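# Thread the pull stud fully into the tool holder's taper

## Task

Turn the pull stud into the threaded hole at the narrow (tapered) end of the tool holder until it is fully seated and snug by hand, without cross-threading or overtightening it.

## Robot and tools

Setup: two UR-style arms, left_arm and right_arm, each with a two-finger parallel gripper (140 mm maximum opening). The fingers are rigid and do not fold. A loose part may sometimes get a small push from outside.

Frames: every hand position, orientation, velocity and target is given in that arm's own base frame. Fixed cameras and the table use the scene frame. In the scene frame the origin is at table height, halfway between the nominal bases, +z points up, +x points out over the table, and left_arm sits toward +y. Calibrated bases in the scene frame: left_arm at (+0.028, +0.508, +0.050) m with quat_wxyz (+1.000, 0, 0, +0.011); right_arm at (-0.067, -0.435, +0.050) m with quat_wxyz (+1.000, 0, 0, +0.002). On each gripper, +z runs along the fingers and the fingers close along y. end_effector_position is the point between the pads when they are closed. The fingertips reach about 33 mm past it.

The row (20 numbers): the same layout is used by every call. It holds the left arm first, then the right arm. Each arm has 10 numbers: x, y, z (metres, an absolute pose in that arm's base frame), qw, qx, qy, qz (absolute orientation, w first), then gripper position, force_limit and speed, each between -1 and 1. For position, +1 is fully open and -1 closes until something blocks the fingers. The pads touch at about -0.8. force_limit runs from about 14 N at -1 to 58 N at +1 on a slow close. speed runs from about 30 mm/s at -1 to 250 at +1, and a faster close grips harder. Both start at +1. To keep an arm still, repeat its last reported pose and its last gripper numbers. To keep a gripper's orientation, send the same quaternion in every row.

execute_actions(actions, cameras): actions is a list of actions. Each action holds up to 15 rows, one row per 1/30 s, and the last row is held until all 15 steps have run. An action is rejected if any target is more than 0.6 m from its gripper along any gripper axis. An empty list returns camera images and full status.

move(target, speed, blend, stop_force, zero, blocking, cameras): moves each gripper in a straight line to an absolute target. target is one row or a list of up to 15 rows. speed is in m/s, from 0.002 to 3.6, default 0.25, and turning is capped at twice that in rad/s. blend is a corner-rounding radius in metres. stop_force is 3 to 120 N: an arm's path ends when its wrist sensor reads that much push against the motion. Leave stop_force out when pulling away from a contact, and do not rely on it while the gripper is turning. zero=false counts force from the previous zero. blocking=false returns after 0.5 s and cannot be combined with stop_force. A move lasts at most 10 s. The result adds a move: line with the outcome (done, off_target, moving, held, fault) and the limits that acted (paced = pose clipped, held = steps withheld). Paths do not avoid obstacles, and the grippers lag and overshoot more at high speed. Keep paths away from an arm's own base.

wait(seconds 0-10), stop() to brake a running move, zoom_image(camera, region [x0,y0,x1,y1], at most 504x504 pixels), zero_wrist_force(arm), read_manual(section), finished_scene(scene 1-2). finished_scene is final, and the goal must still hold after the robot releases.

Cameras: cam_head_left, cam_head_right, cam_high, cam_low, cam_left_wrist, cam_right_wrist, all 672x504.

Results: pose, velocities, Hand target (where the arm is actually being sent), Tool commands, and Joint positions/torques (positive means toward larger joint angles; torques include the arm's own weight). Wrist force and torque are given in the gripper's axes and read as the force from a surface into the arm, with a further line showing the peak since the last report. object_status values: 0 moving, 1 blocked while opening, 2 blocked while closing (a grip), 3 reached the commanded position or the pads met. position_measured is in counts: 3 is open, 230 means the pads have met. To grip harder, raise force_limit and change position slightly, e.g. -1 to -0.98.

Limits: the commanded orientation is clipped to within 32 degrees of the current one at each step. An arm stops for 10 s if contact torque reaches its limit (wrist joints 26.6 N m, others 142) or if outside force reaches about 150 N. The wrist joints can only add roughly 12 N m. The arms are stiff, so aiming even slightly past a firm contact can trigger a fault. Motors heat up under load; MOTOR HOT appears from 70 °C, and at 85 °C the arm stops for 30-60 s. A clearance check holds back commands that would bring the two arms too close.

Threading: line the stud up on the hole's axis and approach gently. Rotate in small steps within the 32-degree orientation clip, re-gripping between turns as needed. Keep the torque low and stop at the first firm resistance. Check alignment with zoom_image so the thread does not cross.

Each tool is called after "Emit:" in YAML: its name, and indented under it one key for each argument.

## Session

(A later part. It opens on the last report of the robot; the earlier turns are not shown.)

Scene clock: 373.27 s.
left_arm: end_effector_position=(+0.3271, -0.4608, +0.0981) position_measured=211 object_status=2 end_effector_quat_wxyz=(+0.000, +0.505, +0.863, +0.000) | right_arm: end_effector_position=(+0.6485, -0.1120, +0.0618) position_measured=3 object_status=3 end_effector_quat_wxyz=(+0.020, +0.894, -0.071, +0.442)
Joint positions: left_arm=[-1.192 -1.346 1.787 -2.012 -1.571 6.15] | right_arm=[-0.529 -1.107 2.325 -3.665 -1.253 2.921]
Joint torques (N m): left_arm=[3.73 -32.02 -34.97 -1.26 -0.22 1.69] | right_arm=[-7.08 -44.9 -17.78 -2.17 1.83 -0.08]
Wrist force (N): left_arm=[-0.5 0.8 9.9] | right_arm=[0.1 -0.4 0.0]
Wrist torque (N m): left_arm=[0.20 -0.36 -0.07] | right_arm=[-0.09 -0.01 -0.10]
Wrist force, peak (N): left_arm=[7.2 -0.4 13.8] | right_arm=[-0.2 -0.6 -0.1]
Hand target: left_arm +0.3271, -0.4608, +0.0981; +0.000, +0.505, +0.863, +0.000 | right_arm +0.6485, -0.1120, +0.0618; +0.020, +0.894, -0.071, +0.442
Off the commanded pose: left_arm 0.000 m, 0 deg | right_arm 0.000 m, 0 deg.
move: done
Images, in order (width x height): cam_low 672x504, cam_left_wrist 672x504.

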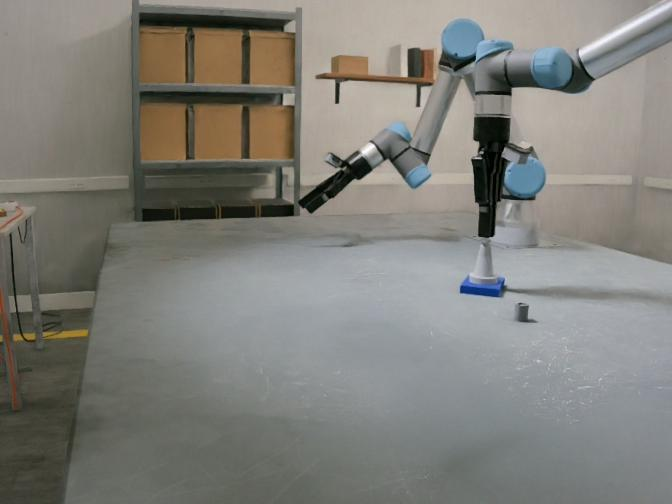

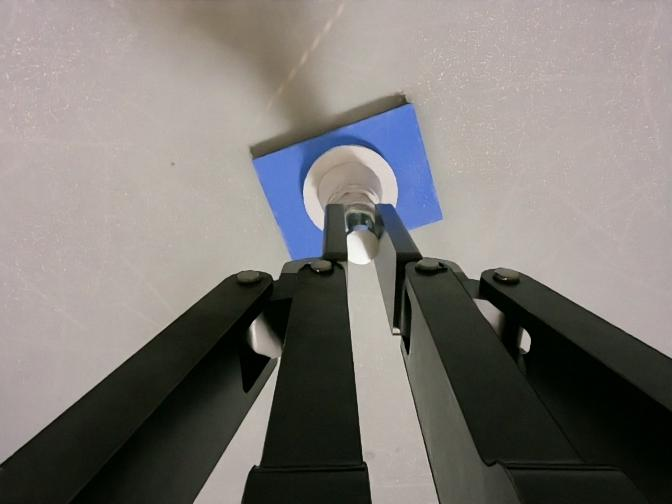

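Emit:
move:
  target:
    - [0.3271,-0.4608,0.0976,0,-0.5048,-0.8632,0,-1,0,-1,0.6485,-0.1120,0.0618,0.020,0.894,-0.071,0.442,1,1,1]
    - [0.3271,-0.4608,0.0980,0,-0.5048,-0.8632,0,-0.4,-1,-1,0.6485,-0.1120,0.0618,0.020,0.894,-0.071,0.442,1,1,1]
    - [0.3271,-0.4608,0.0980,0,0.6216,-0.7833,0,-0.4,-1,-1,0.6485,-0.1120,0.0618,0.020,0.894,-0.071,0.442,1,1,1]
    - [0.3271,-0.4608,0.0980,0,0.9553,0.2955,0,-0.4,-1,-1,0.6485,-0.1120,0.0618,0.020,0.894,-0.071,0.442,1,1,1]
    - [0.3271,-0.4608,0.0980,0,0.0707,0.9975,0,-0.4,-1,-1,0.6485,-0.1120,0.0618,0.020,0.894,-0.071,0.442,1,1,1]
    - [0.3271,-0.4608,0.0980,0,-0.9041,0.4274,0,-0.4,-1,-1,0.6485,-0.1120,0.0618,0.020,0.894,-0.071,0.442,1,1,1]
    - [0.3271,-0.4608,0.0980,0,-0.5949,-0.8038,0,-0.4,-1,-1,0.6485,-0.1120,0.0618,0.020,0.894,-0.071,0.442,1,1,1]
  speed: 1.3
  cameras: ["cam_left_wrist","cam_low"]

Emit:
zoom_image:
  camera: "cam_low"
  region: [460, 220, 510, 270]

Emit:
zoom_image:
  camera: "cam_left_wrist"
  region: [270, 150, 430, 300]

Scene clock: 398.13 s.
left_arm: end_effector_position=(+0.3271, -0.4608, +0.0980) position_measured=179 object_status=3 end_effector_quat_wxyz=(+0.000, +0.595, +0.804, +0.000) | right_arm: end_effector_position=(+0.6485, -0.1120, +0.0618) position_measured=3 object_status=3 end_effector_quat_wxyz=(+0.020, +0.894, -0.071, +0.442)
Joint positions: left_arm=[-1.192 -1.346 1.787 -2.012 -1.571 -6.2] | right_arm=[-0.529 -1.107 2.325 -3.665 -1.253 2.921]
Joint torques (N m): left_arm=[-2.98 -43.44 -16.79 -0.45 0.46 -1.45] | right_arm=[-7.97 -44.82 -18.04 -2.19 2 0.01]
Wrist force (N): left_arm=[0.0 2.1 -1.4] | right_arm=[0.0 -0.4 0.0]
Wrist torque (N m): left_arm=[0.16 -0.41 -0.28] | right_arm=[-0.09 0.00 -0.09]
Wrist force, peak (N): left_arm=[-0.3 0.4 10.3] | right_arm=[-0.1 -0.5 0.1]
Hand target: left_arm +0.3271, -0.4608, +0.0980; +0.000, +0.595, +0.804, +0.000 | right_arm +0.6485, -0.1120, +0.0618; +0.020, +0.894, -0.071, +0.442
Off the commanded pose: left_arm 0.000 m, 0 deg | right_arm 0.000 m, 0 deg.
move: done
Images, in order (width x height): cam_low 672x504, cam_left_wrist 672x504.

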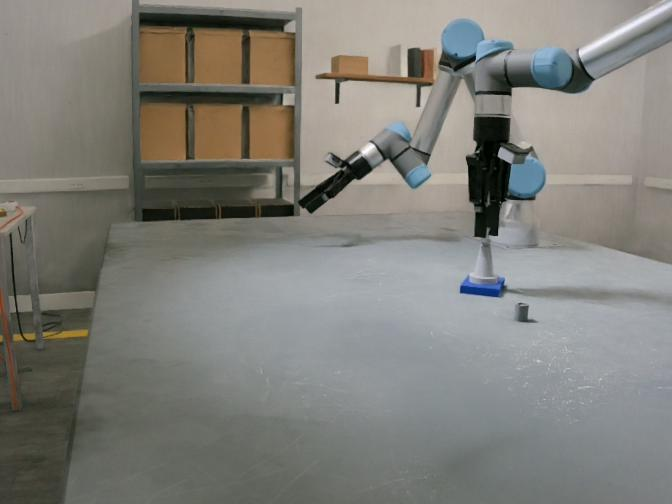

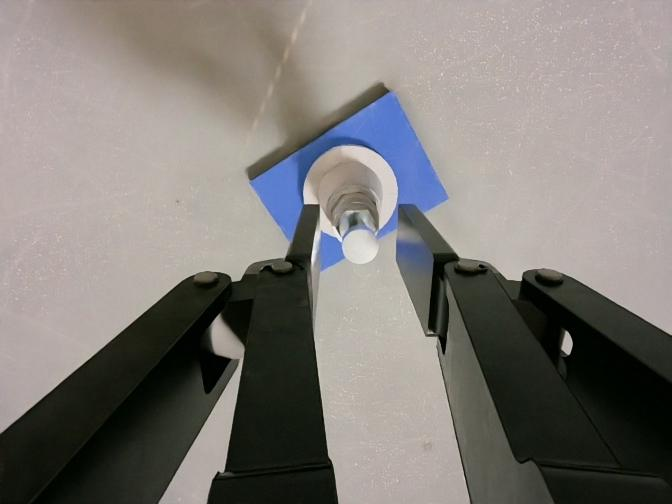

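Scaled by 10.080 from the camera's 672x504 image, which has a finer 960x720 frame.

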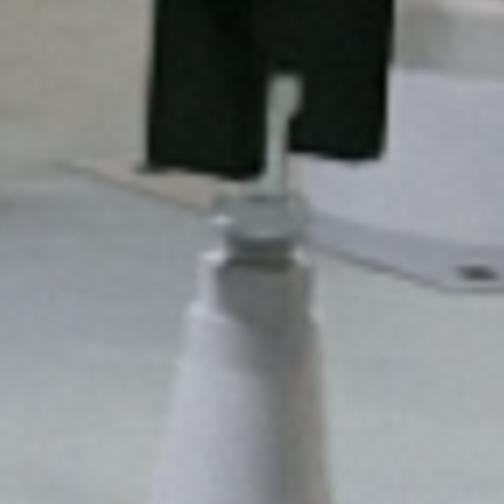

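Scaled by 3.150 from the camera's 672x504 image, which has a finer 960x720 frame.

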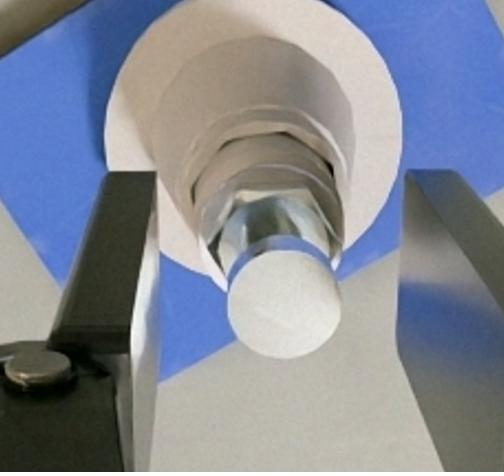

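Emit:
move:
  target: [0.3271,-0.4608,0.0978,0,-0.5949,-0.8038,0,-1,0.2,-1,0.6485,-0.1120,0.0618,0.020,0.894,-0.071,0.442,1,1,1]
  speed: 0.05

Emit:
move:
  target:
    - [0.3271,-0.4608,0.0970,0,-0.9647,0.2634,0,-1,0.2,-1,0.6485,-0.1120,0.0618,0.020,0.894,-0.071,0.442,1,1,1]
    - [0.3271,-0.4608,0.0961,0,-0.1040,0.9946,0,-1,0.2,-1,0.6485,-0.1120,0.0618,0.020,0.894,-0.071,0.442,1,1,1]
    - [0.3271,-0.4608,0.0953,0,0.8893,0.4573,0,-1,0.2,-1,0.6485,-0.1120,0.0618,0.020,0.894,-0.071,0.442,1,1,1]
  speed: 0.6
  cameras: ["cam_low"]

Emit:
zoom_image:
  camera: "cam_low"
  region: [460, 220, 510, 270]

Scene clock: 409.13 s.
left_arm: end_effector_position=(+0.3271, -0.4608, +0.0978) position_measured=212 object_status=0 end_effector_quat_wxyz=(+0.000, +0.595, +0.804, +0.000) | right_arm: end_effector_position=(+0.6485, -0.1120, +0.0618) position_measured=3 object_status=3 end_effector_quat_wxyz=(+0.020, +0.894, -0.071, +0.442)
Joint positions: left_arm=[-1.192 -1.345 1.788 -2.013 -1.571 -6.201] | right_arm=[-0.529 -1.107 2.325 -3.665 -1.253 2.921]
Joint torques (N m): left_arm=[7.75 -23.15 -15.18 -4.85 -0.33 -1.45] | right_arm=[-7.56 -45.24 -18.24 -2.15 2.02 -0.03]
Wrist force (N): left_arm=[0.6 -1.3 -6.5] | right_arm=[0.1 -0.2 -0.1]
Wrist torque (N m): left_arm=[0.17 -0.44 -0.27] | right_arm=[-0.04 -0.01 -0.10]
Wrist force, peak (N): left_arm=[0.5 -1.3 -6.6] | right_arm=[-0.1 -0.5 0.0]
Hand target: left_arm +0.3271, -0.4608, +0.0978; +0.000, +0.595, +0.804, +0.000 | right_arm +0.6485, -0.1120, +0.0618; +0.020, +0.894, -0.071, +0.442
Off the commanded pose: left_arm 0.000 m, 0 deg | right_arm 0.000 m, 0 deg.
move: done

Scene clock: 416.77 s.
left_arm: end_effector_position=(+0.3271, -0.4608, +0.0953) position_measured=212 object_status=2 end_effector_quat_wxyz=(+0.000, +0.889, +0.457, +0.000) | right_arm: end_effector_position=(+0.6485, -0.1120, +0.0618) position_measured=3 object_status=3 end_effector_quat_wxyz=(+0.020, +0.894, -0.071, +0.442)
Joint positions: left_arm=[-1.192 -1.343 1.791 -2.019 -1.571 1] | right_arm=[-0.529 -1.107 2.325 -3.665 -1.253 2.921]
Joint torques (N m): left_arm=[4.6 -27.97 -30.71 0.27 -0.28 1.72] | right_arm=[-6.74 -44.86 -17.97 -2.29 1.98 -0.12]
Wrist force (N): left_arm=[-0.9 3.8 0.7] | right_arm=[0.0 -0.4 0.1]
Wrist torque (N m): left_arm=[0.09 -0.33 -0.07] | right_arm=[-0.09 0.00 -0.10]
Wrist force, peak (N): left_arm=[6.5 -0.3 -8.8] | right_arm=[0.0 -0.5 -0.3]
Hand target: left_arm +0.3271, -0.4608, +0.0953; +0.000, +0.889, +0.457, +0.000 | right_arm +0.6485, -0.1120, +0.0618; +0.020, +0.894, -0.071, +0.442
Off the commanded pose: left_arm 0.000 m, 0 deg | right_arm 0.000 m, 0 deg.
move: done
Images, in order (width x height): cam_low 672x504.

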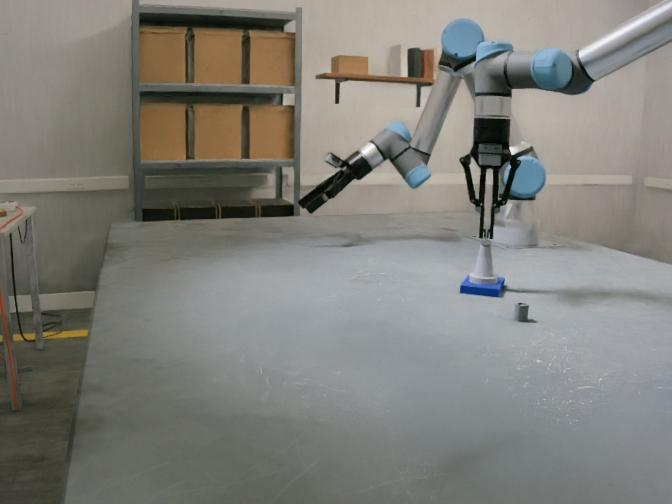

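Scaled by 10.080 from the camera's 672x504 image, which has a finer 960x720 frame.

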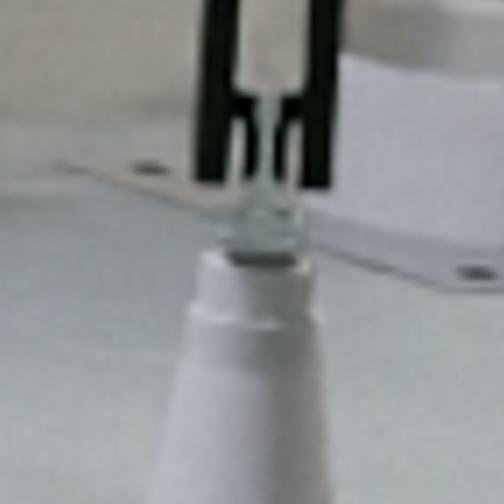

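Emit:
move:
  target: [0.3271,-0.4608,0.0944,0,0.7485,-0.6631,0,-1,0.2,-1,0.6485,-0.1120,0.0618,0.020,0.894,-0.071,0.442,1,1,1]
  speed: 0.5

Emit:
move:
  target: [0.3271,-0.4608,0.0939,0,0.1288,-0.9917,0,-1,0.2,-1,0.6485,-0.1120,0.0618,0.020,0.894,-0.071,0.442,1,1,1]
  speed: 0.4

Emit:
move:
  target: [0.3271,-0.4608,0.0934,0,-0.5048,-0.8632,0,-1,0.2,-1,0.6485,-0.1120,0.0618,0.020,0.894,-0.071,0.442,1,1,1]
  speed: 0.4
  cameras: ["cam_low","cam_left_wrist"]

Emit:
zoom_image:
  camera: "cam_low"
  region: [460, 220, 510, 270]

Emit:
zoom_image:
  camera: "cam_left_wrist"
  region: [270, 150, 430, 300]

Scene clock: 430.03 s.
left_arm: end_effector_position=(+0.3271, -0.4608, +0.0944) position_measured=212 object_status=2 end_effector_quat_wxyz=(+0.000, +0.749, -0.663, +0.000) | right_arm: end_effector_position=(+0.6485, -0.1120, +0.0618) position_measured=3 object_status=3 end_effector_quat_wxyz=(+0.020, +0.894, -0.071, +0.442)
Joint positions: left_arm=[-1.192 -1.342 1.793 -2.022 -1.571 3.4] | right_arm=[-0.529 -1.107 2.325 -3.665 -1.253 2.921]
Joint torques (N m): left_arm=[7.75 -24.75 -28.91 0.38 1.3 1.68] | right_arm=[-7.49 -44.71 -17.81 -2.2 2.03 0.06]
Wrist force (N): left_arm=[4.0 6.9 -1.7] | right_arm=[0.1 0.0 -0.1]
Wrist torque (N m): left_arm=[0.03 -0.41 -0.08] | right_arm=[0.00 -0.01 -0.10]
Wrist force, peak (N): left_arm=[6.5 6.8 -4.4] | right_arm=[-0.3 -0.4 -0.2]
Hand target: left_arm +0.3271, -0.4608, +0.0944; +0.000, +0.749, -0.663, +0.000 | right_arm +0.6485, -0.1120, +0.0618; +0.020, +0.894, -0.071, +0.442
Off the commanded pose: left_arm 0.000 m, 0 deg | right_arm 0.000 m, 0 deg.
move: done

Scene clock: 432.37 s.
left_arm: end_effector_position=(+0.3271, -0.4608, +0.0939) position_measured=212 object_status=2 end_effector_quat_wxyz=(+0.000, -0.129, +0.992, +0.000) | right_arm: end_effector_position=(+0.6485, -0.1120, +0.0618) position_measured=3 object_status=3 end_effector_quat_wxyz=(+0.020, +0.894, -0.071, +0.442)
Joint positions: left_arm=[-1.192 -1.341 1.794 -2.023 -1.571 4.833] | right_arm=[-0.529 -1.107 2.325 -3.665 -1.253 2.921]
Joint torques (N m): left_arm=[12.25 -24.16 -30.1 -3.19 1.18 1.73] | right_arm=[-6.83 -44.53 -17.81 -2.26 2.04 0.06]
Wrist force (N): left_arm=[5.9 0.2 -1.9] | right_arm=[0.1 -0.1 -0.1]
Wrist torque (N m): left_arm=[0.17 -0.43 -0.08] | right_arm=[-0.01 -0.03 -0.10]
Wrist force, peak (N): left_arm=[7.6 6.7 -3.4] | right_arm=[0.1 -0.5 0.0]
Hand target: left_arm +0.3271, -0.4608, +0.0939; +0.000, -0.129, +0.992, +0.000 | right_arm +0.6485, -0.1120, +0.0618; +0.020, +0.894, -0.071, +0.442
Off the commanded pose: left_arm 0.000 m, 0 deg | right_arm 0.000 m, 0 deg.
move: done

Scene clock: 434.57 s.
left_arm: end_effector_position=(+0.3271, -0.4608, +0.0934) position_measured=212 object_status=2 end_effector_quat_wxyz=(+0.000, +0.505, +0.863, +0.000) | right_arm: end_effector_position=(+0.6485, -0.1120, +0.0618) position_measured=3 object_status=3 end_effector_quat_wxyz=(+0.020, +0.894, -0.071, +0.442)
Joint positions: left_arm=[-1.192 -1.341 1.794 -2.024 -1.571 6.15] | right_arm=[-0.529 -1.107 2.325 -3.665 -1.253 2.921]
Joint torques (N m): left_arm=[9.91 -24.29 -30.11 -3.06 0.11 1.65] | right_arm=[-7.53 -44.81 -17.62 -2.24 1.99 -0.1]
Wrist force (N): left_arm=[0.2 1.0 -2.5] | right_arm=[0.0 -0.2 0.0]
Wrist torque (N m): left_arm=[0.14 -0.37 -0.06] | right_arm=[-0.04 -0.01 -0.10]
Wrist force, peak (N): left_arm=[7.6 -1.9 -2.4] | right_arm=[-0.1 -0.5 -0.1]
Hand target: left_arm +0.3271, -0.4608, +0.0934; +0.000, +0.505, +0.863, +0.000 | right_arm +0.6485, -0.1120, +0.0618; +0.020, +0.894, -0.071, +0.442
Off the commanded pose: left_arm 0.000 m, 0 deg | right_arm 0.000 m, 0 deg.
move: done
Images, in order (width x height): cam_low 672x504, cam_left_wrist 672x504.

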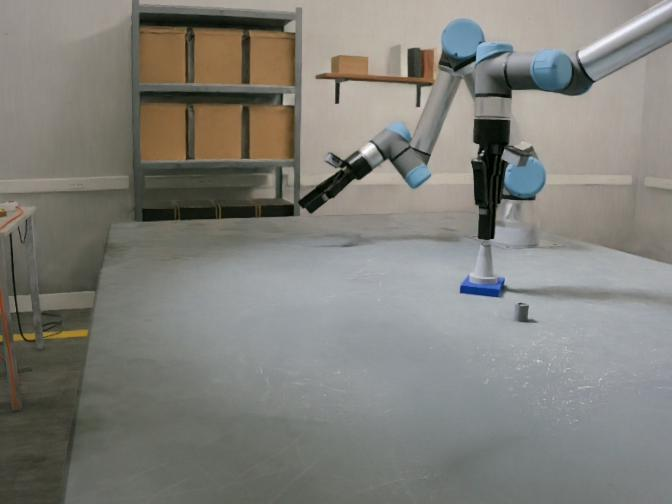

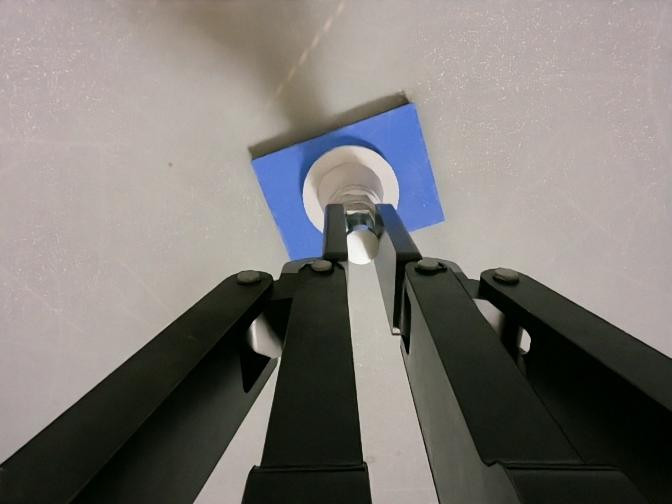

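Scaled by 10.080 from the camera's 672x504 image, which has a finer 960x720 frame.

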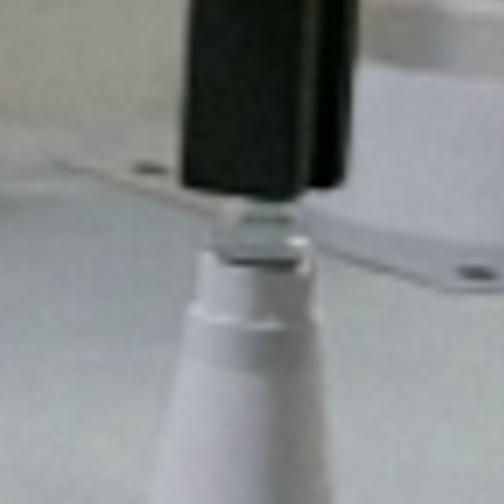

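Scaled by 3.150 from the camera's 672x504 image, which has a finer 960x720 frame.

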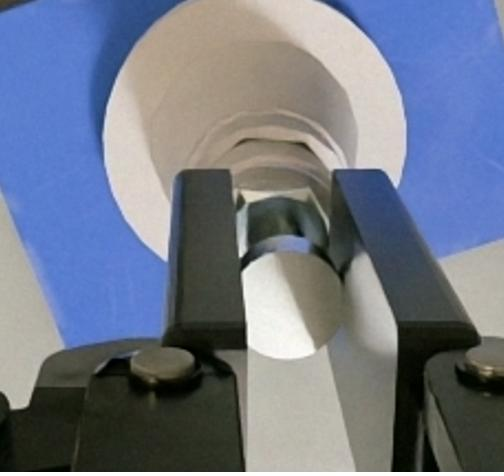

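Emit:
move:
  target:
    - [0.3271,-0.4608,0.0934,0,-0.5048,-0.8632,0,-0.4,-1,-1,0.6485,-0.1120,0.0618,0.020,0.894,-0.071,0.442,1,1,1]
    - [0.3271,-0.4608,0.0934,0,0.6216,-0.7833,0,-0.4,-1,-1,0.6485,-0.1120,0.0618,0.020,0.894,-0.071,0.442,1,1,1]
    - [0.3271,-0.4608,0.0934,0,0.9553,0.2955,0,-0.4,-1,-1,0.6485,-0.1120,0.0618,0.020,0.894,-0.071,0.442,1,1,1]
    - [0.3271,-0.4608,0.0934,0,0.0707,0.9975,0,-0.4,-1,-1,0.6485,-0.1120,0.0618,0.020,0.894,-0.071,0.442,1,1,1]
    - [0.3271,-0.4608,0.0934,0,-0.9041,0.4274,0,-0.4,-1,-1,0.6485,-0.1120,0.0618,0.020,0.894,-0.071,0.442,1,1,1]
    - [0.3271,-0.4608,0.0934,0,-0.5949,-0.8038,0,-0.4,-1,-1,0.6485,-0.1120,0.0618,0.020,0.894,-0.071,0.442,1,1,1]
  speed: 1.3
  cameras: ["cam_low"]

Emit:
move:
  target: [0.3271,-0.4608,0.0932,0,-0.5949,-0.8038,0,-1,0.5,-1,0.6485,-0.1120,0.0618,0.020,0.894,-0.071,0.442,1,1,1]
  speed: 0.05

Emit:
move:
  target: [0.3271,-0.4608,0.0927,0,-0.9870,-0.1605,0,-1,0.5,-1,0.6485,-0.1120,0.0618,0.020,0.894,-0.071,0.442,1,1,1]
  speed: 0.4

Emit:
move:
  target: [0.3271,-0.4608,0.0922,0,-0.8370,0.5472,0,-1,0.5,-1,0.6485,-0.1120,0.0618,0.020,0.894,-0.071,0.442,1,1,1]
  speed: 0.4

Emit:
move:
  target: [0.3271,-0.4608,0.0917,0,-0.2323,0.9726,0,-1,0.5,-1,0.6485,-0.1120,0.0618,0.020,0.894,-0.071,0.442,1,1,1]
  speed: 0.4

Emit:
zoom_image:
  camera: "cam_low"
  region: [460, 220, 510, 270]

Scene clock: 463.47 s.
left_arm: end_effector_position=(+0.3271, -0.4608, +0.0934) position_measured=179 object_status=3 end_effector_quat_wxyz=(+0.000, +0.595, +0.804, +0.000) | right_arm: end_effector_position=(+0.6485, -0.1120, +0.0618) position_measured=3 object_status=3 end_effector_quat_wxyz=(+0.020, +0.894, -0.071, +0.442)
Joint positions: left_arm=[-1.192 -1.341 1.794 -2.024 -1.571 -6.2] | right_arm=[-0.529 -1.107 2.325 -3.665 -1.253 2.921]
Joint torques (N m): left_arm=[-3.19 -43.41 -16.11 -0.34 0.62 -1.47] | right_arm=[-6.71 -43.86 -17.82 -2.13 1.99 -0.11]
Wrist force (N): left_arm=[0.0 2.1 -1.3] | right_arm=[-0.1 0.0 -0.2]
Wrist torque (N m): left_arm=[0.16 -0.43 -0.27] | right_arm=[0.00 0.01 -0.09]
Wrist force, peak (N): left_arm=[0.4 1.4 -2.7] | right_arm=[0.3 -0.4 -0.1]
Hand target: left_arm +0.3271, -0.4608, +0.0934; +0.000, +0.595, +0.804, +0.000 | right_arm +0.6485, -0.1120, +0.0618; +0.020, +0.894, -0.071, +0.442
Off the commanded pose: left_arm 0.000 m, 0 deg | right_arm 0.000 m, 0 deg.
move: done
Images, in order (width x height): cam_low 672x504.

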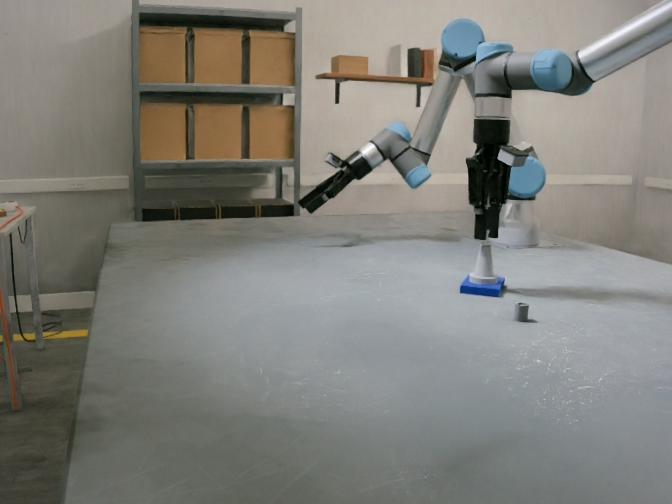

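Scene clock: 464.73 s.
left_arm: end_effector_position=(+0.3271, -0.4608, +0.0932) position_measured=212 object_status=0 end_effector_quat_wxyz=(+0.000, +0.595, +0.804, +0.000) | right_arm: end_effector_position=(+0.6485, -0.1120, +0.0618) position_measured=3 object_status=3 end_effector_quat_wxyz=(+0.020, +0.894, -0.071, +0.442)
Joint positions: left_arm=[-1.192 -1.341 1.795 -2.025 -1.571 -6.201] | right_arm=[-0.529 -1.107 2.325 -3.665 -1.253 2.921]
Joint torques (N m): left_arm=[9.1 -23.12 -16.33 -4.49 0.02 -1.72] | right_arm=[-6.67 -44.42 -17.85 -2.09 1.91 -0.17]
Wrist force (N): left_arm=[0.9 -2.0 -8.2] | right_arm=[0.0 -0.2 0.0]
Wrist torque (N m): left_arm=[0.23 -0.43 -0.26] | right_arm=[-0.04 0.00 -0.09]
Wrist force, peak (N): left_arm=[0.9 -2.0 -8.2] | right_arm=[0.0 -0.5 0.0]
Hand target: left_arm +0.3271, -0.4608, +0.0932; +0.000, +0.595, +0.804, +0.000 | right_arm +0.6485, -0.1120, +0.0618; +0.020, +0.894, -0.071, +0.442
Off the commanded pose: left_arm 0.000 m, 0 deg | right_arm 0.000 m, 0 deg.
move: done

Scene clock: 467.20 s.
left_arm: end_effector_position=(+0.3271, -0.4608, +0.0927) position_measured=212 object_status=2 end_effector_quat_wxyz=(+0.000, +0.987, +0.161, +0.000) | right_arm: end_effector_position=(+0.6485, -0.1120, +0.0618) position_measured=3 object_status=3 end_effector_quat_wxyz=(+0.020, +0.894, -0.071, +0.442)
Joint positions: left_arm=[-1.192 -1.34 1.795 -2.026 -1.571 -4.656] | right_arm=[-0.529 -1.107 2.325 -3.665 -1.253 2.921]
Joint torques (N m): left_arm=[9.18 -23.54 -28.48 -1.7 -0.5 1.6] | right_arm=[-6.8 -44.42 -17.51 -2.25 1.95 0.01]
Wrist force (N): left_arm=[-0.2 4.8 -2.3] | right_arm=[0.0 -0.4 -0.2]
Wrist torque (N m): left_arm=[0.01 -0.37 -0.06] | right_arm=[-0.09 0.00 -0.10]
Wrist force, peak (N): left_arm=[0.9 -3.7 -10.9] | right_arm=[0.2 -0.5 -0.1]
Hand target: left_arm +0.3271, -0.4608, +0.0927; +0.000, +0.987, +0.161, +0.000 | right_arm +0.6485, -0.1120, +0.0618; +0.020, +0.894, -0.071, +0.442
Off the commanded pose: left_arm 0.000 m, 0 deg | right_arm 0.000 m, 0 deg.
move: done

Scene clock: 469.60 s.
left_arm: end_effector_position=(+0.3271, -0.4608, +0.0922) position_measured=212 object_status=2 end_effector_quat_wxyz=(+0.000, +0.837, -0.547, +0.000) | right_arm: end_effector_position=(+0.6485, -0.1120, +0.0618) position_measured=3 object_status=3 end_effector_quat_wxyz=(+0.020, +0.894, -0.071, +0.442)
Joint positions: left_arm=[-1.192 -1.34 1.796 -2.027 -1.571 -3.175] | right_arm=[-0.529 -1.107 2.325 -3.665 -1.253 2.921]
Joint torques (N m): left_arm=[11.74 -23.87 -28.29 -2.29 0.81 1.68] | right_arm=[-6.82 -45.78 -18.27 -2.18 1.98 -0.02]
Wrist force (N): left_arm=[3.4 6.9 -2.7] | right_arm=[0.0 -0.4 -0.2]
Wrist torque (N m): left_arm=[-0.03 -0.39 -0.07] | right_arm=[-0.09 0.00 -0.10]
Wrist force, peak (N): left_arm=[4.9 6.8 -4.4] | right_arm=[0.1 -0.4 0.2]
Hand target: left_arm +0.3271, -0.4608, +0.0922; +0.000, +0.837, -0.547, +0.000 | right_arm +0.6485, -0.1120, +0.0618; +0.020, +0.894, -0.071, +0.442
Off the commanded pose: left_arm 0.000 m, 0 deg | right_arm 0.000 m, 0 deg.
move: done

Scene clock: 472.03 s.
left_arm: end_effector_position=(+0.3271, -0.4608, +0.0917) position_measured=212 object_status=2 end_effector_quat_wxyz=(+0.000, -0.232, +0.973, +0.000) | right_arm: end_effector_position=(+0.6485, -0.1120, +0.0618) position_measured=3 object_status=3 end_effector_quat_wxyz=(+0.020, +0.894, -0.071, +0.442)
Joint positions: left_arm=[-1.192 -1.339 1.797 -2.029 -1.571 -1.661] | right_arm=[-0.529 -1.107 2.325 -3.665 -1.253 2.921]
Joint torques (N m): left_arm=[12.86 -24.82 -29.27 -2.75 1.3 1.73] | right_arm=[-7.25 -44.77 -17.9 -2.2 1.91 -0.08]
Wrist force (N): left_arm=[7.6 0.6 -1.1] | right_arm=[0.0 -0.2 -0.1]
Wrist torque (N m): left_arm=[0.18 -0.43 -0.09] | right_arm=[-0.04 0.00 -0.10]
Wrist force, peak (N): left_arm=[10.8 3.0 4.0] | right_arm=[0.1 -0.5 0.0]
Hand target: left_arm +0.3271, -0.4608, +0.0917; +0.000, -0.232, +0.973, +0.000 | right_arm +0.6485, -0.1120, +0.0618; +0.020, +0.894, -0.071, +0.442
Off the commanded pose: left_arm 0.000 m, 0 deg | right_arm 0.000 m, 0 deg.
move: done

Scaled by 10.080 from the camera's 672x504 image, which has a finer 960x720 frame.
This view is cut from an older image: the scene may have changed since it was taken.

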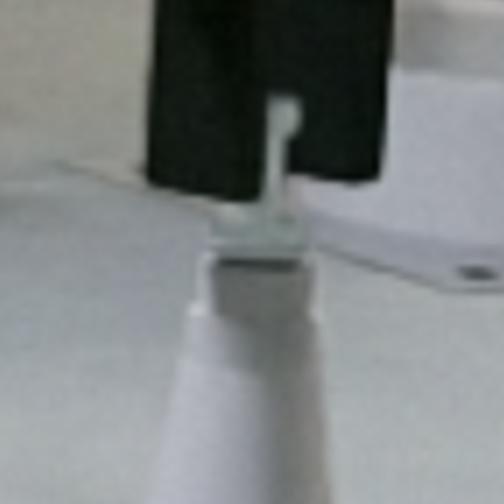

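Emit:
move:
  target: [0.3271,-0.4608,0.0912,0,0.4976,0.8674,0,-1,0.5,-1,0.6485,-0.1120,0.0618,0.020,0.894,-0.071,0.442,1,1,1]
  speed: 0.4
  cameras: ["cam_low"]

Emit:
zoom_image:
  camera: "cam_low"
  region: [460, 220, 510, 270]

Emit:
move:
  target: [0.3271,-0.4608,0.0907,0,0.9553,0.2955,0,-1,0.5,-1,0.6485,-0.1120,0.0618,0.020,0.894,-0.071,0.442,1,1,1]
  speed: 0.4
  cameras: ["cam_low"]

Emit:
zoom_image:
  camera: "cam_low"
  region: [460, 220, 510, 270]

Scene clock: 484.10 s.
left_arm: end_effector_position=(+0.3271, -0.4608, +0.0912) position_measured=212 object_status=2 end_effector_quat_wxyz=(+0.000, +0.497, +0.867, +0.000) | right_arm: end_effector_position=(+0.6485, -0.1120, +0.0618) position_measured=3 object_status=3 end_effector_quat_wxyz=(+0.020, +0.894, -0.071, +0.442)
Joint positions: left_arm=[-1.192 -1.339 1.798 -2.03 -1.571 -0.15] | right_arm=[-0.529 -1.107 2.325 -3.665 -1.253 2.921]
Joint torques (N m): left_arm=[14.72 -22.09 -25.09 2.61 1.18 2.11] | right_arm=[-6.53 -44.47 -17.81 -2.24 1.97 -0.2]
Wrist force (N): left_arm=[-7.3 -8.1 -4.8] | right_arm=[-0.1 -0.5 -0.1]
Wrist torque (N m): left_arm=[0.23 -0.30 -0.55] | right_arm=[-0.10 0.02 -0.10]
Wrist force, peak (N): left_arm=[-8.6 -8.0 -6.1] | right_arm=[0.1 -0.5 0.3]
Hand target: left_arm +0.3271, -0.4608, +0.0912; +0.000, +0.498, +0.867, +0.000 | right_arm +0.6485, -0.1120, +0.0618; +0.020, +0.894, -0.071, +0.442
Off the commanded pose: left_arm 0.000 m, 0 deg | right_arm 0.000 m, 0 deg.
move: done
Images, in order (width x height): cam_low 672x504.

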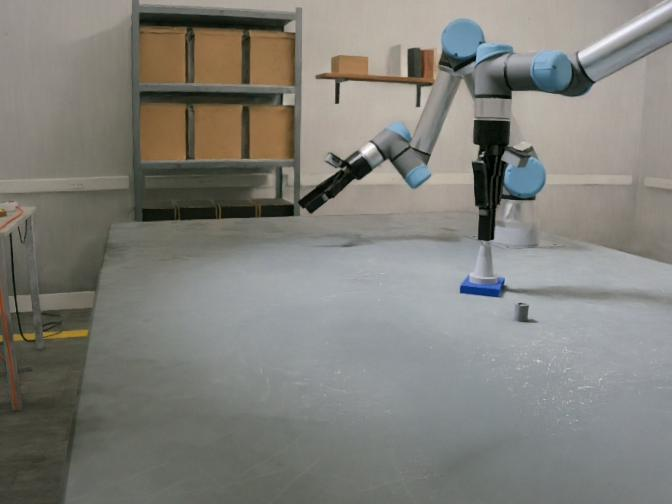

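Scaled by 10.080 from the camera's 672x504 image, which has a finer 960x720 frame.

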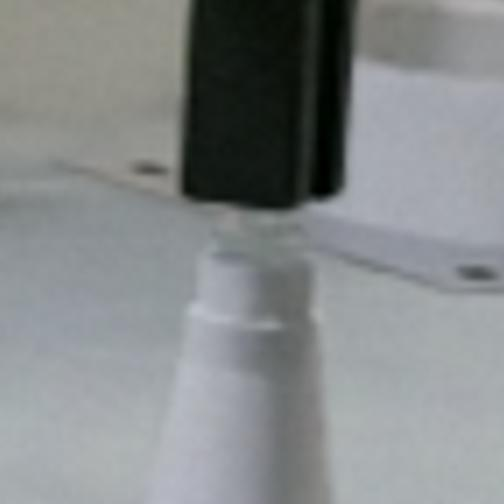

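Scene clock: 486.53 s.
left_arm: end_effector_position=(+0.3271, -0.4608, +0.0907) position_measured=212 object_status=2 end_effector_quat_wxyz=(+0.000, +0.955, +0.296, +0.000) | right_arm: end_effector_position=(+0.6485, -0.1120, +0.0618) position_measured=3 object_status=3 end_effector_quat_wxyz=(+0.020, +0.894, -0.071, +0.442)
Joint positions: left_arm=[-1.192 -1.338 1.798 -2.031 -1.571 1.35] | right_arm=[-0.529 -1.107 2.325 -3.665 -1.253 2.921]
Joint torques (N m): left_arm=[7.89 -22.02 -28.44 -1.34 -1.56 2.3] | right_arm=[-6.75 -44.33 -17.43 -2.19 1.91 0.03]
Wrist force (N): left_arm=[1.3 1.3 -7.1] | right_arm=[-0.1 -0.1 -0.1]
Wrist torque (N m): left_arm=[0.06 -0.35 -0.57] | right_arm=[-0.02 0.03 -0.10]
Wrist force, peak (N): left_arm=[-10.0 -10.2 -7.9] | right_arm=[0.0 -0.4 0.3]
Hand target: left_arm +0.3271, -0.4608, +0.0907; +0.000, +0.955, +0.296, +0.000 | right_arm +0.6485, -0.1120, +0.0618; +0.020, +0.894, -0.071, +0.442
Off the commanded pose: left_arm 0.000 m, 0 deg | right_arm 0.000 m, 0 deg.
move: done
Images, in order (width x height): cam_low 672x504.

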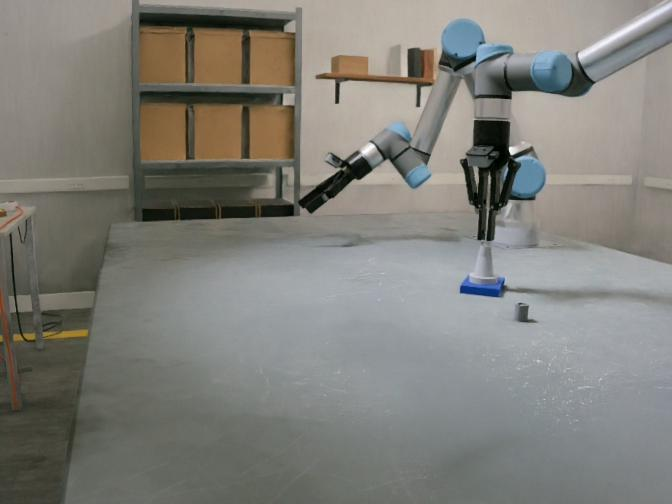

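Scaled by 10.080 from the camera's 672x504 image, which has a finer 960x720 frame.

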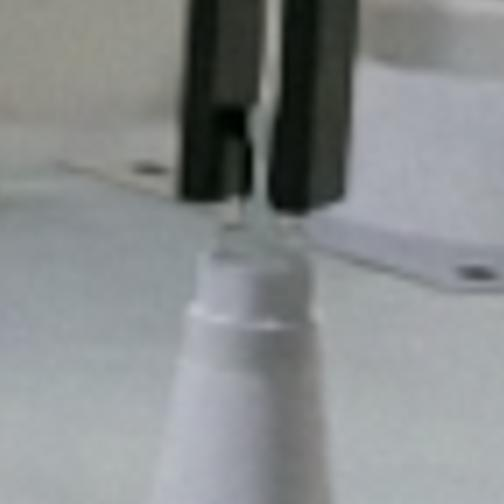

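Emit:
move:
  target: [0.3271,-0.4608,0.0909,0,0.9553,0.2955,0,-0.98,1,-1,0.6485,-0.1120,0.0618,0.020,0.894,-0.071,0.442,1,1,1]
  speed: 0.02

Emit:
move:
  target: [0.3271,-0.4608,0.0909,0,0.9950,-0.0998,0,-0.98,1,-1,0.6485,-0.1120,0.0618,0.020,0.894,-0.071,0.442,1,1,1]
  speed: 0.2
  cameras: ["cam_left_wrist"]

Emit:
zoom_image:
  camera: "cam_left_wrist"
  region: [270, 150, 430, 300]

Scene clock: 496.27 s.
left_arm: end_effector_position=(+0.3271, -0.4608, +0.0909) position_measured=213 object_status=2 end_effector_quat_wxyz=(+0.000, +0.955, +0.296, +0.000) | right_arm: end_effector_position=(+0.6485, -0.1120, +0.0618) position_measured=3 object_status=3 end_effector_quat_wxyz=(+0.020, +0.894, -0.071, +0.442)
Joint positions: left_arm=[-1.192 -1.338 1.798 -2.031 -1.571 1.35] | right_arm=[-0.529 -1.107 2.325 -3.665 -1.253 2.921]
Joint torques (N m): left_arm=[7.9 -44 -29.55 0.65 1.45 2.21] | right_arm=[-7.21 -44.52 -18.03 -2.25 1.9 -0.01]
Wrist force (N): left_arm=[0.9 5.3 0.4] | right_arm=[0.1 -0.3 0.0]
Wrist torque (N m): left_arm=[0.06 -0.42 -0.63] | right_arm=[-0.05 -0.02 -0.10]
Wrist force, peak (N): left_arm=[1.2 1.6 -8.2] | right_arm=[0.0 -0.5 -0.2]
Hand target: left_arm +0.3271, -0.4608, +0.0909; +0.000, +0.955, +0.296, +0.000 | right_arm +0.6485, -0.1120, +0.0618; +0.020, +0.894, -0.071, +0.442
Off the commanded pose: left_arm 0.000 m, 0 deg | right_arm 0.000 m, 0 deg.
move: done

Scene clock: 498.73 s.
left_arm: end_effector_position=(+0.3271, -0.4608, +0.0909) position_measured=213 object_status=2 end_effector_quat_wxyz=(+0.000, +0.995, -0.100, +0.000) | right_arm: end_effector_position=(+0.6485, -0.1120, +0.0618) position_measured=3 object_status=3 end_effector_quat_wxyz=(+0.020, +0.894, -0.071, +0.442)
Joint positions: left_arm=[-1.192 -1.338 1.798 -2.031 -1.571 2.15] | right_arm=[-0.529 -1.107 2.325 -3.665 -1.253 2.921]
Joint torques (N m): left_arm=[8.99 -33.48 -21.82 1 -3.01 0.92] | right_arm=[-6.96 -44.59 -18.16 -2.3 1.9 0.02]
Wrist force (N): left_arm=[10.3 11.7 -0.1] | right_arm=[-0.2 -0.1 0.0]
Wrist torque (N m): left_arm=[0.00 -0.40 -0.65] | right_arm=[-0.02 0.04 -0.09]
Wrist force, peak (N): left_arm=[10.7 11.5 0.1] | right_arm=[0.3 -0.2 -0.3]
Hand target: left_arm +0.3271, -0.4608, +0.0909; +0.000, +0.995, -0.100, +0.000 | right_arm +0.6485, -0.1120, +0.0618; +0.020, +0.894, -0.071, +0.442
Off the commanded pose: left_arm 0.000 m, 0 deg | right_arm 0.000 m, 0 deg.
move: done
Images, in order (width x height): cam_left_wrist 672x504.

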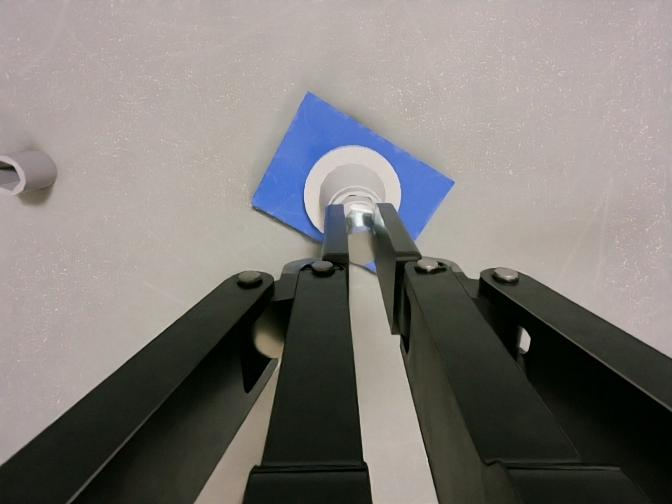

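Scaled by 3.150 from the camera's 672x504 image, which has a finer 960x720 frame.

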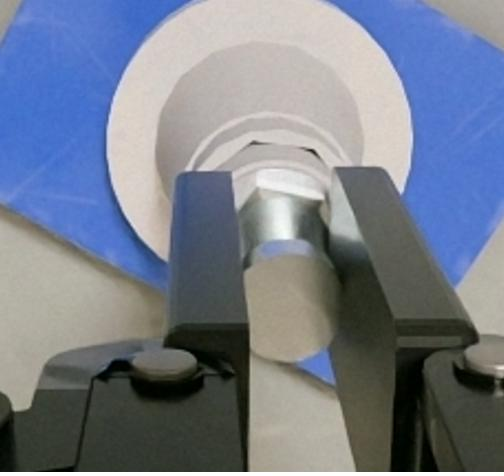

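Emit:
move:
  target: [0.3271,-0.4608,0.0909,0,0.9950,-0.0998,0,-0.4,1,-1,0.6485,-0.1120,0.0618,0.020,0.894,-0.071,0.442,1,1,1]
  cameras: ["cam_left_wrist"]

Emit:
zoom_image:
  camera: "cam_left_wrist"
  region: [270, 150, 430, 300]

Emit:
move:
  target: [0.3271,-0.4608,0.0909,0,0.9950,-0.0998,0,-1,0.5,0,0.6485,-0.1120,0.0618,0.020,0.894,-0.071,0.442,1,1,1]

Emit:
move:
  target: [0.3271,-0.4608,0.0909,0,0.8776,-0.4794,0,-1,0.5,0,0.6485,-0.1120,0.0618,0.020,0.894,-0.071,0.442,1,1,1]
  speed: 0.2

Emit:
move:
  target: [0.3271,-0.4608,0.0909,0,0.8776,-0.4794,0,-0.4,0.5,-1,0.6485,-0.1120,0.0618,0.020,0.894,-0.071,0.442,1,1,1]
  cameras: ["cam_left_wrist"]

Emit:
zoom_image:
  camera: "cam_left_wrist"
  region: [270, 150, 430, 300]

Scene clock: 512.27 s.
left_arm: end_effector_position=(+0.3271, -0.4608, +0.0909) position_measured=179 object_status=0 end_effector_quat_wxyz=(+0.000, +0.995, -0.100, +0.000) | right_arm: end_effector_position=(+0.6485, -0.1120, +0.0618) position_measured=3 object_status=3 end_effector_quat_wxyz=(+0.020, +0.894, -0.071, +0.442)
Joint positions: left_arm=[-1.192 -1.338 1.798 -2.031 -1.571 2.15] | right_arm=[-0.529 -1.107 2.325 -3.665 -1.253 2.921]
Joint torques (N m): left_arm=[8.57 -29.6 -24.41 -5.54 1.6 -0.62] | right_arm=[-6.71 -44.54 -18.5 -2.15 1.9 -0.02]
Wrist force (N): left_arm=[-0.1 2.3 -1.5] | right_arm=[0.0 -0.1 -0.1]
Wrist torque (N m): left_arm=[0.25 -0.36 -0.12] | right_arm=[-0.03 -0.01 -0.09]
Wrist force, peak (N): left_arm=[10.6 12.2 0.0] | right_arm=[-0.1 -0.4 -0.2]
Hand target: left_arm +0.3271, -0.4608, +0.0909; +0.000, +0.995, -0.100, +0.000 | right_arm +0.6485, -0.1120, +0.0618; +0.020, +0.894, -0.071, +0.442
Off the commanded pose: left_arm 0.000 m, 0 deg | right_arm 0.000 m, 0 deg.
move: done
Images, in order (width x height): cam_left_wrist 672x504.

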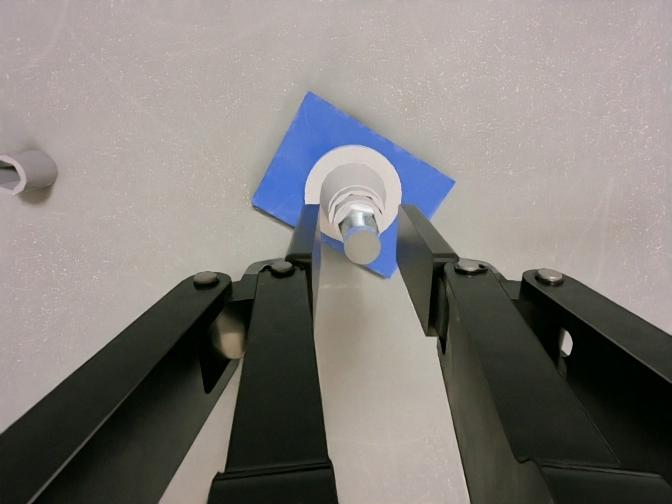

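Scaled by 3.150 from the camera's 672x504 image, which has a finer 960x720 frame.

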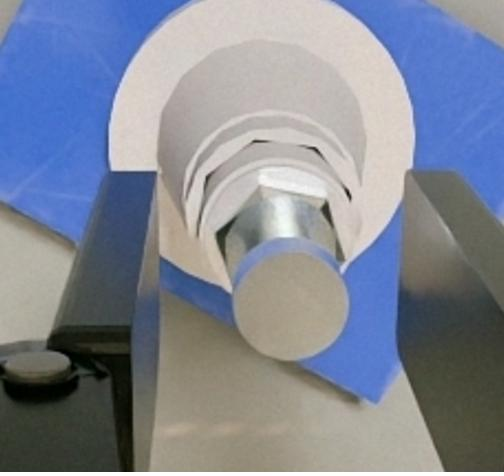

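Scene clock: 512.77 s.
left_arm: end_effector_position=(+0.3271, -0.4609, +0.0909) position_measured=213 object_status=2 end_effector_quat_wxyz=(+0.000, +0.995, -0.100, +0.000) | right_arm: end_effector_position=(+0.6485, -0.1120, +0.0618) position_measured=3 object_status=3 end_effector_quat_wxyz=(+0.020, +0.894, -0.071, +0.442)
Joint positions: left_arm=[-1.192 -1.338 1.798 -2.031 -1.571 2.15] | right_arm=[-0.529 -1.107 2.325 -3.665 -1.253 2.921]
Joint torques (N m): left_arm=[7.98 -31.97 -24.05 1.21 2.16 -1.77] | right_arm=[-7.96 -44.56 -17.39 -2.2 1.94 -0.08]
Wrist force (N): left_arm=[-1.4 9.8 -3.7] | right_arm=[-0.2 -0.4 0.0]
Wrist torque (N m): left_arm=[0.25 -0.41 -0.12] | right_arm=[-0.08 0.05 -0.10]
Wrist force, peak (N): left_arm=[-1.6 10.1 -3.9] | right_arm=[-0.2 -0.4 0.0]
Hand target: left_arm +0.3271, -0.4608, +0.0909; +0.000, +0.995, -0.100, +0.000 | right_arm +0.6485, -0.1120, +0.0618; +0.020, +0.894, -0.071, +0.442
Off the commanded pose: left_arm 0.000 m, 0 deg | right_arm 0.000 m, 0 deg.
move: done

Scene clock: 515.23 s.
left_arm: end_effector_position=(+0.3271, -0.4608, +0.0909) position_measured=213 object_status=2 end_effector_quat_wxyz=(+0.000, +0.878, -0.479, +0.000) | right_arm: end_effector_position=(+0.6485, -0.1120, +0.0618) position_measured=3 object_status=3 end_effector_quat_wxyz=(+0.020, +0.894, -0.071, +0.442)
Joint positions: left_arm=[-1.192 -1.338 1.798 -2.031 -1.571 2.95] | right_arm=[-0.529 -1.107 2.325 -3.665 -1.253 2.921]
Joint torques (N m): left_arm=[13.8 -30.88 -24.13 1.73 0.18 0.94] | right_arm=[-6.5 -44.65 -17.56 -2.2 1.94 0.04]
Wrist force (N): left_arm=[10.1 11.8 -2.8] | right_arm=[0.1 -0.1 -0.2]
Wrist torque (N m): left_arm=[0.24 -0.56 -0.60] | right_arm=[-0.03 -0.02 -0.10]
Wrist force, peak (N): left_arm=[10.8 14.0 2.3] | right_arm=[0.0 -0.5 0.1]
Hand target: left_arm +0.3271, -0.4608, +0.0909; +0.000, +0.878, -0.479, +0.000 | right_arm +0.6485, -0.1120, +0.0618; +0.020, +0.894, -0.071, +0.442
Off the commanded pose: left_arm 0.000 m, 0 deg | right_arm 0.000 m, 0 deg.
move: done

Scene clock: 516.20 s.
left_arm: end_effector_position=(+0.3271, -0.4608, +0.0909) position_measured=179 object_status=0 end_effector_quat_wxyz=(+0.000, +0.878, -0.479, +0.000) | right_arm: end_effector_position=(+0.6485, -0.1120, +0.0618) position_measured=3 object_status=3 end_effector_quat_wxyz=(+0.020, +0.894, -0.071, +0.442)
Joint positions: left_arm=[-1.192 -1.338 1.798 -2.031 -1.571 2.95] | right_arm=[-0.529 -1.107 2.325 -3.665 -1.253 2.921]
Joint torques (N m): left_arm=[-2.1 -24.67 -30.33 -5.43 1.91 2.01] | right_arm=[-6.72 -45.01 -17.62 -2.16 1.95 -0.1]
Wrist force (N): left_arm=[-0.3 2.8 -1.2] | right_arm=[0.1 0.0 0.0]
Wrist torque (N m): left_arm=[0.32 -0.35 -0.10] | right_arm=[-0.01 -0.03 -0.09]
Wrist force, peak (N): left_arm=[10.7 11.8 -2.2] | right_arm=[0.1 -0.4 -0.1]
Hand target: left_arm +0.3271, -0.4608, +0.0909; +0.000, +0.878, -0.479, +0.000 | right_arm +0.6485, -0.1120, +0.0618; +0.020, +0.894, -0.071, +0.442
Off the commanded pose: left_arm 0.000 m, 0 deg | right_arm 0.000 m, 0 deg.
move: done
Images, in order (width x height): cam_left_wrist 672x504.

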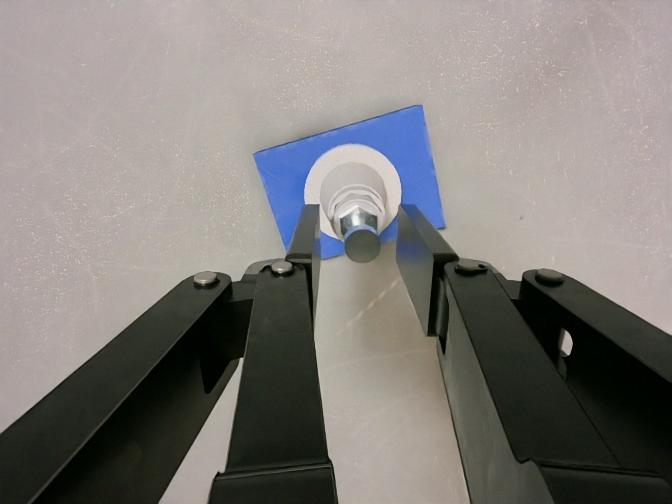

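Scaled by 3.150 from the camera's 672x504 image, which has a finer 960x720 frame.

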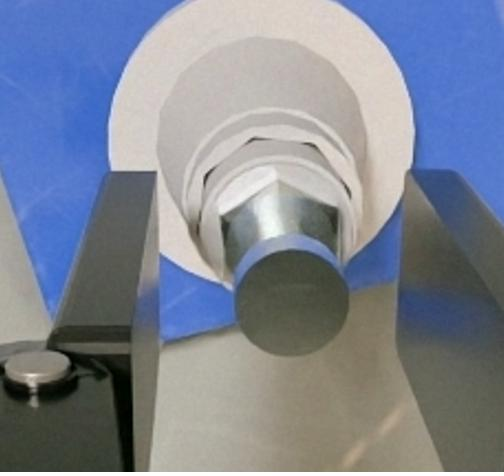

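Emit:
move:
  target: [0.3271,-0.4608,0.0909,0,0.9950,-0.0998,0,-0.4,0.5,-1,0.6485,-0.1120,0.0618,0.020,0.894,-0.071,0.442,1,1,1]
  speed: 0.5
  cameras: ["cam_left_wrist","cam_low"]

Emit:
zoom_image:
  camera: "cam_left_wrist"
  region: [270, 150, 430, 300]

Emit:
zoom_image:
  camera: "cam_low"
  region: [460, 220, 510, 270]

Scene clock: 527.27 s.
left_arm: end_effector_position=(+0.3271, -0.4608, +0.0909) position_measured=179 object_status=3 end_effector_quat_wxyz=(+0.000, +0.995, -0.100, +0.000) | right_arm: end_effector_position=(+0.6485, -0.1120, +0.0618) position_measured=3 object_status=3 end_effector_quat_wxyz=(+0.020, +0.894, -0.071, +0.442)
Joint positions: left_arm=[-1.192 -1.338 1.798 -2.031 -1.571 2.15] | right_arm=[-0.529 -1.107 2.325 -3.665 -1.253 2.921]
Joint torques (N m): left_arm=[-7.01 -43.97 -16.31 -4.64 0.49 -1.53] | right_arm=[-7.63 -45.14 -18 -2.19 1.99 -0.04]
Wrist force (N): left_arm=[-0.3 2.8 -1.4] | right_arm=[0.1 -0.1 -0.1]
Wrist torque (N m): left_arm=[0.33 -0.31 -0.28] | right_arm=[-0.02 -0.01 -0.10]
Wrist force, peak (N): left_arm=[-0.3 3.2 -1.6] | right_arm=[0.2 -0.4 -0.2]
Hand target: left_arm +0.3271, -0.4608, +0.0909; +0.000, +0.995, -0.100, +0.000 | right_arm +0.6485, -0.1120, +0.0618; +0.020, +0.894, -0.071, +0.442
Off the commanded pose: left_arm 0.000 m, 0 deg | right_arm 0.000 m, 0 deg.
move: done
Images, in order (width x height): cam_low 672x504, cam_left_wrist 672x504.

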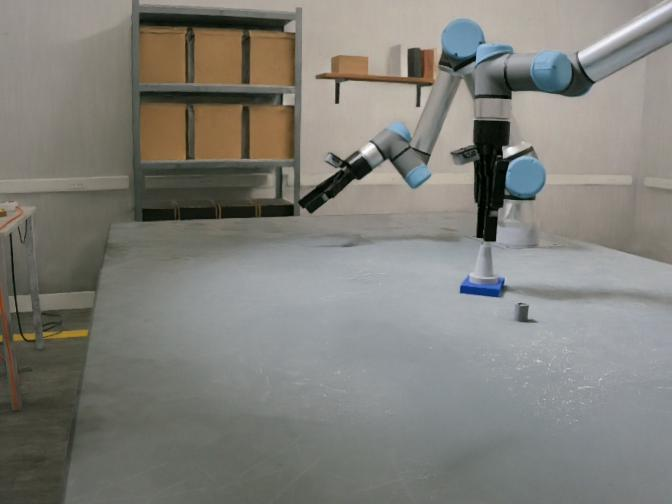

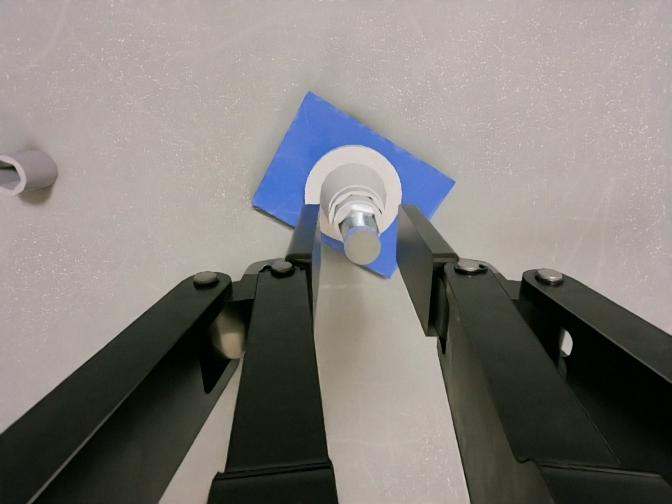

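Scaled by 3.150 from the camera's 672x504 image, which has a finer 960x720 frame.

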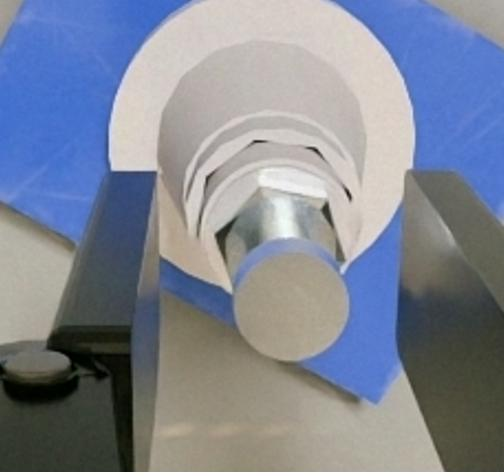

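Scaled by 10.080 from the camera's 672x504 image, which has a finer 960x720 frame.

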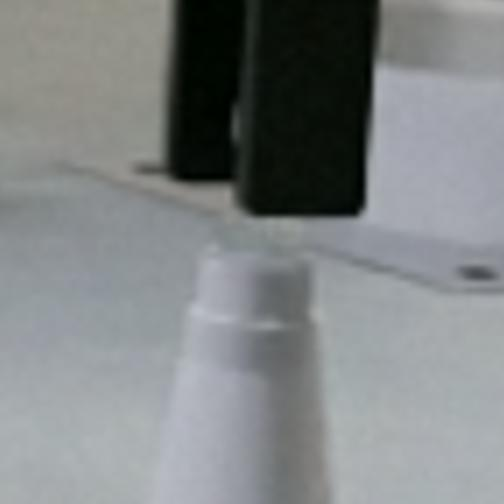

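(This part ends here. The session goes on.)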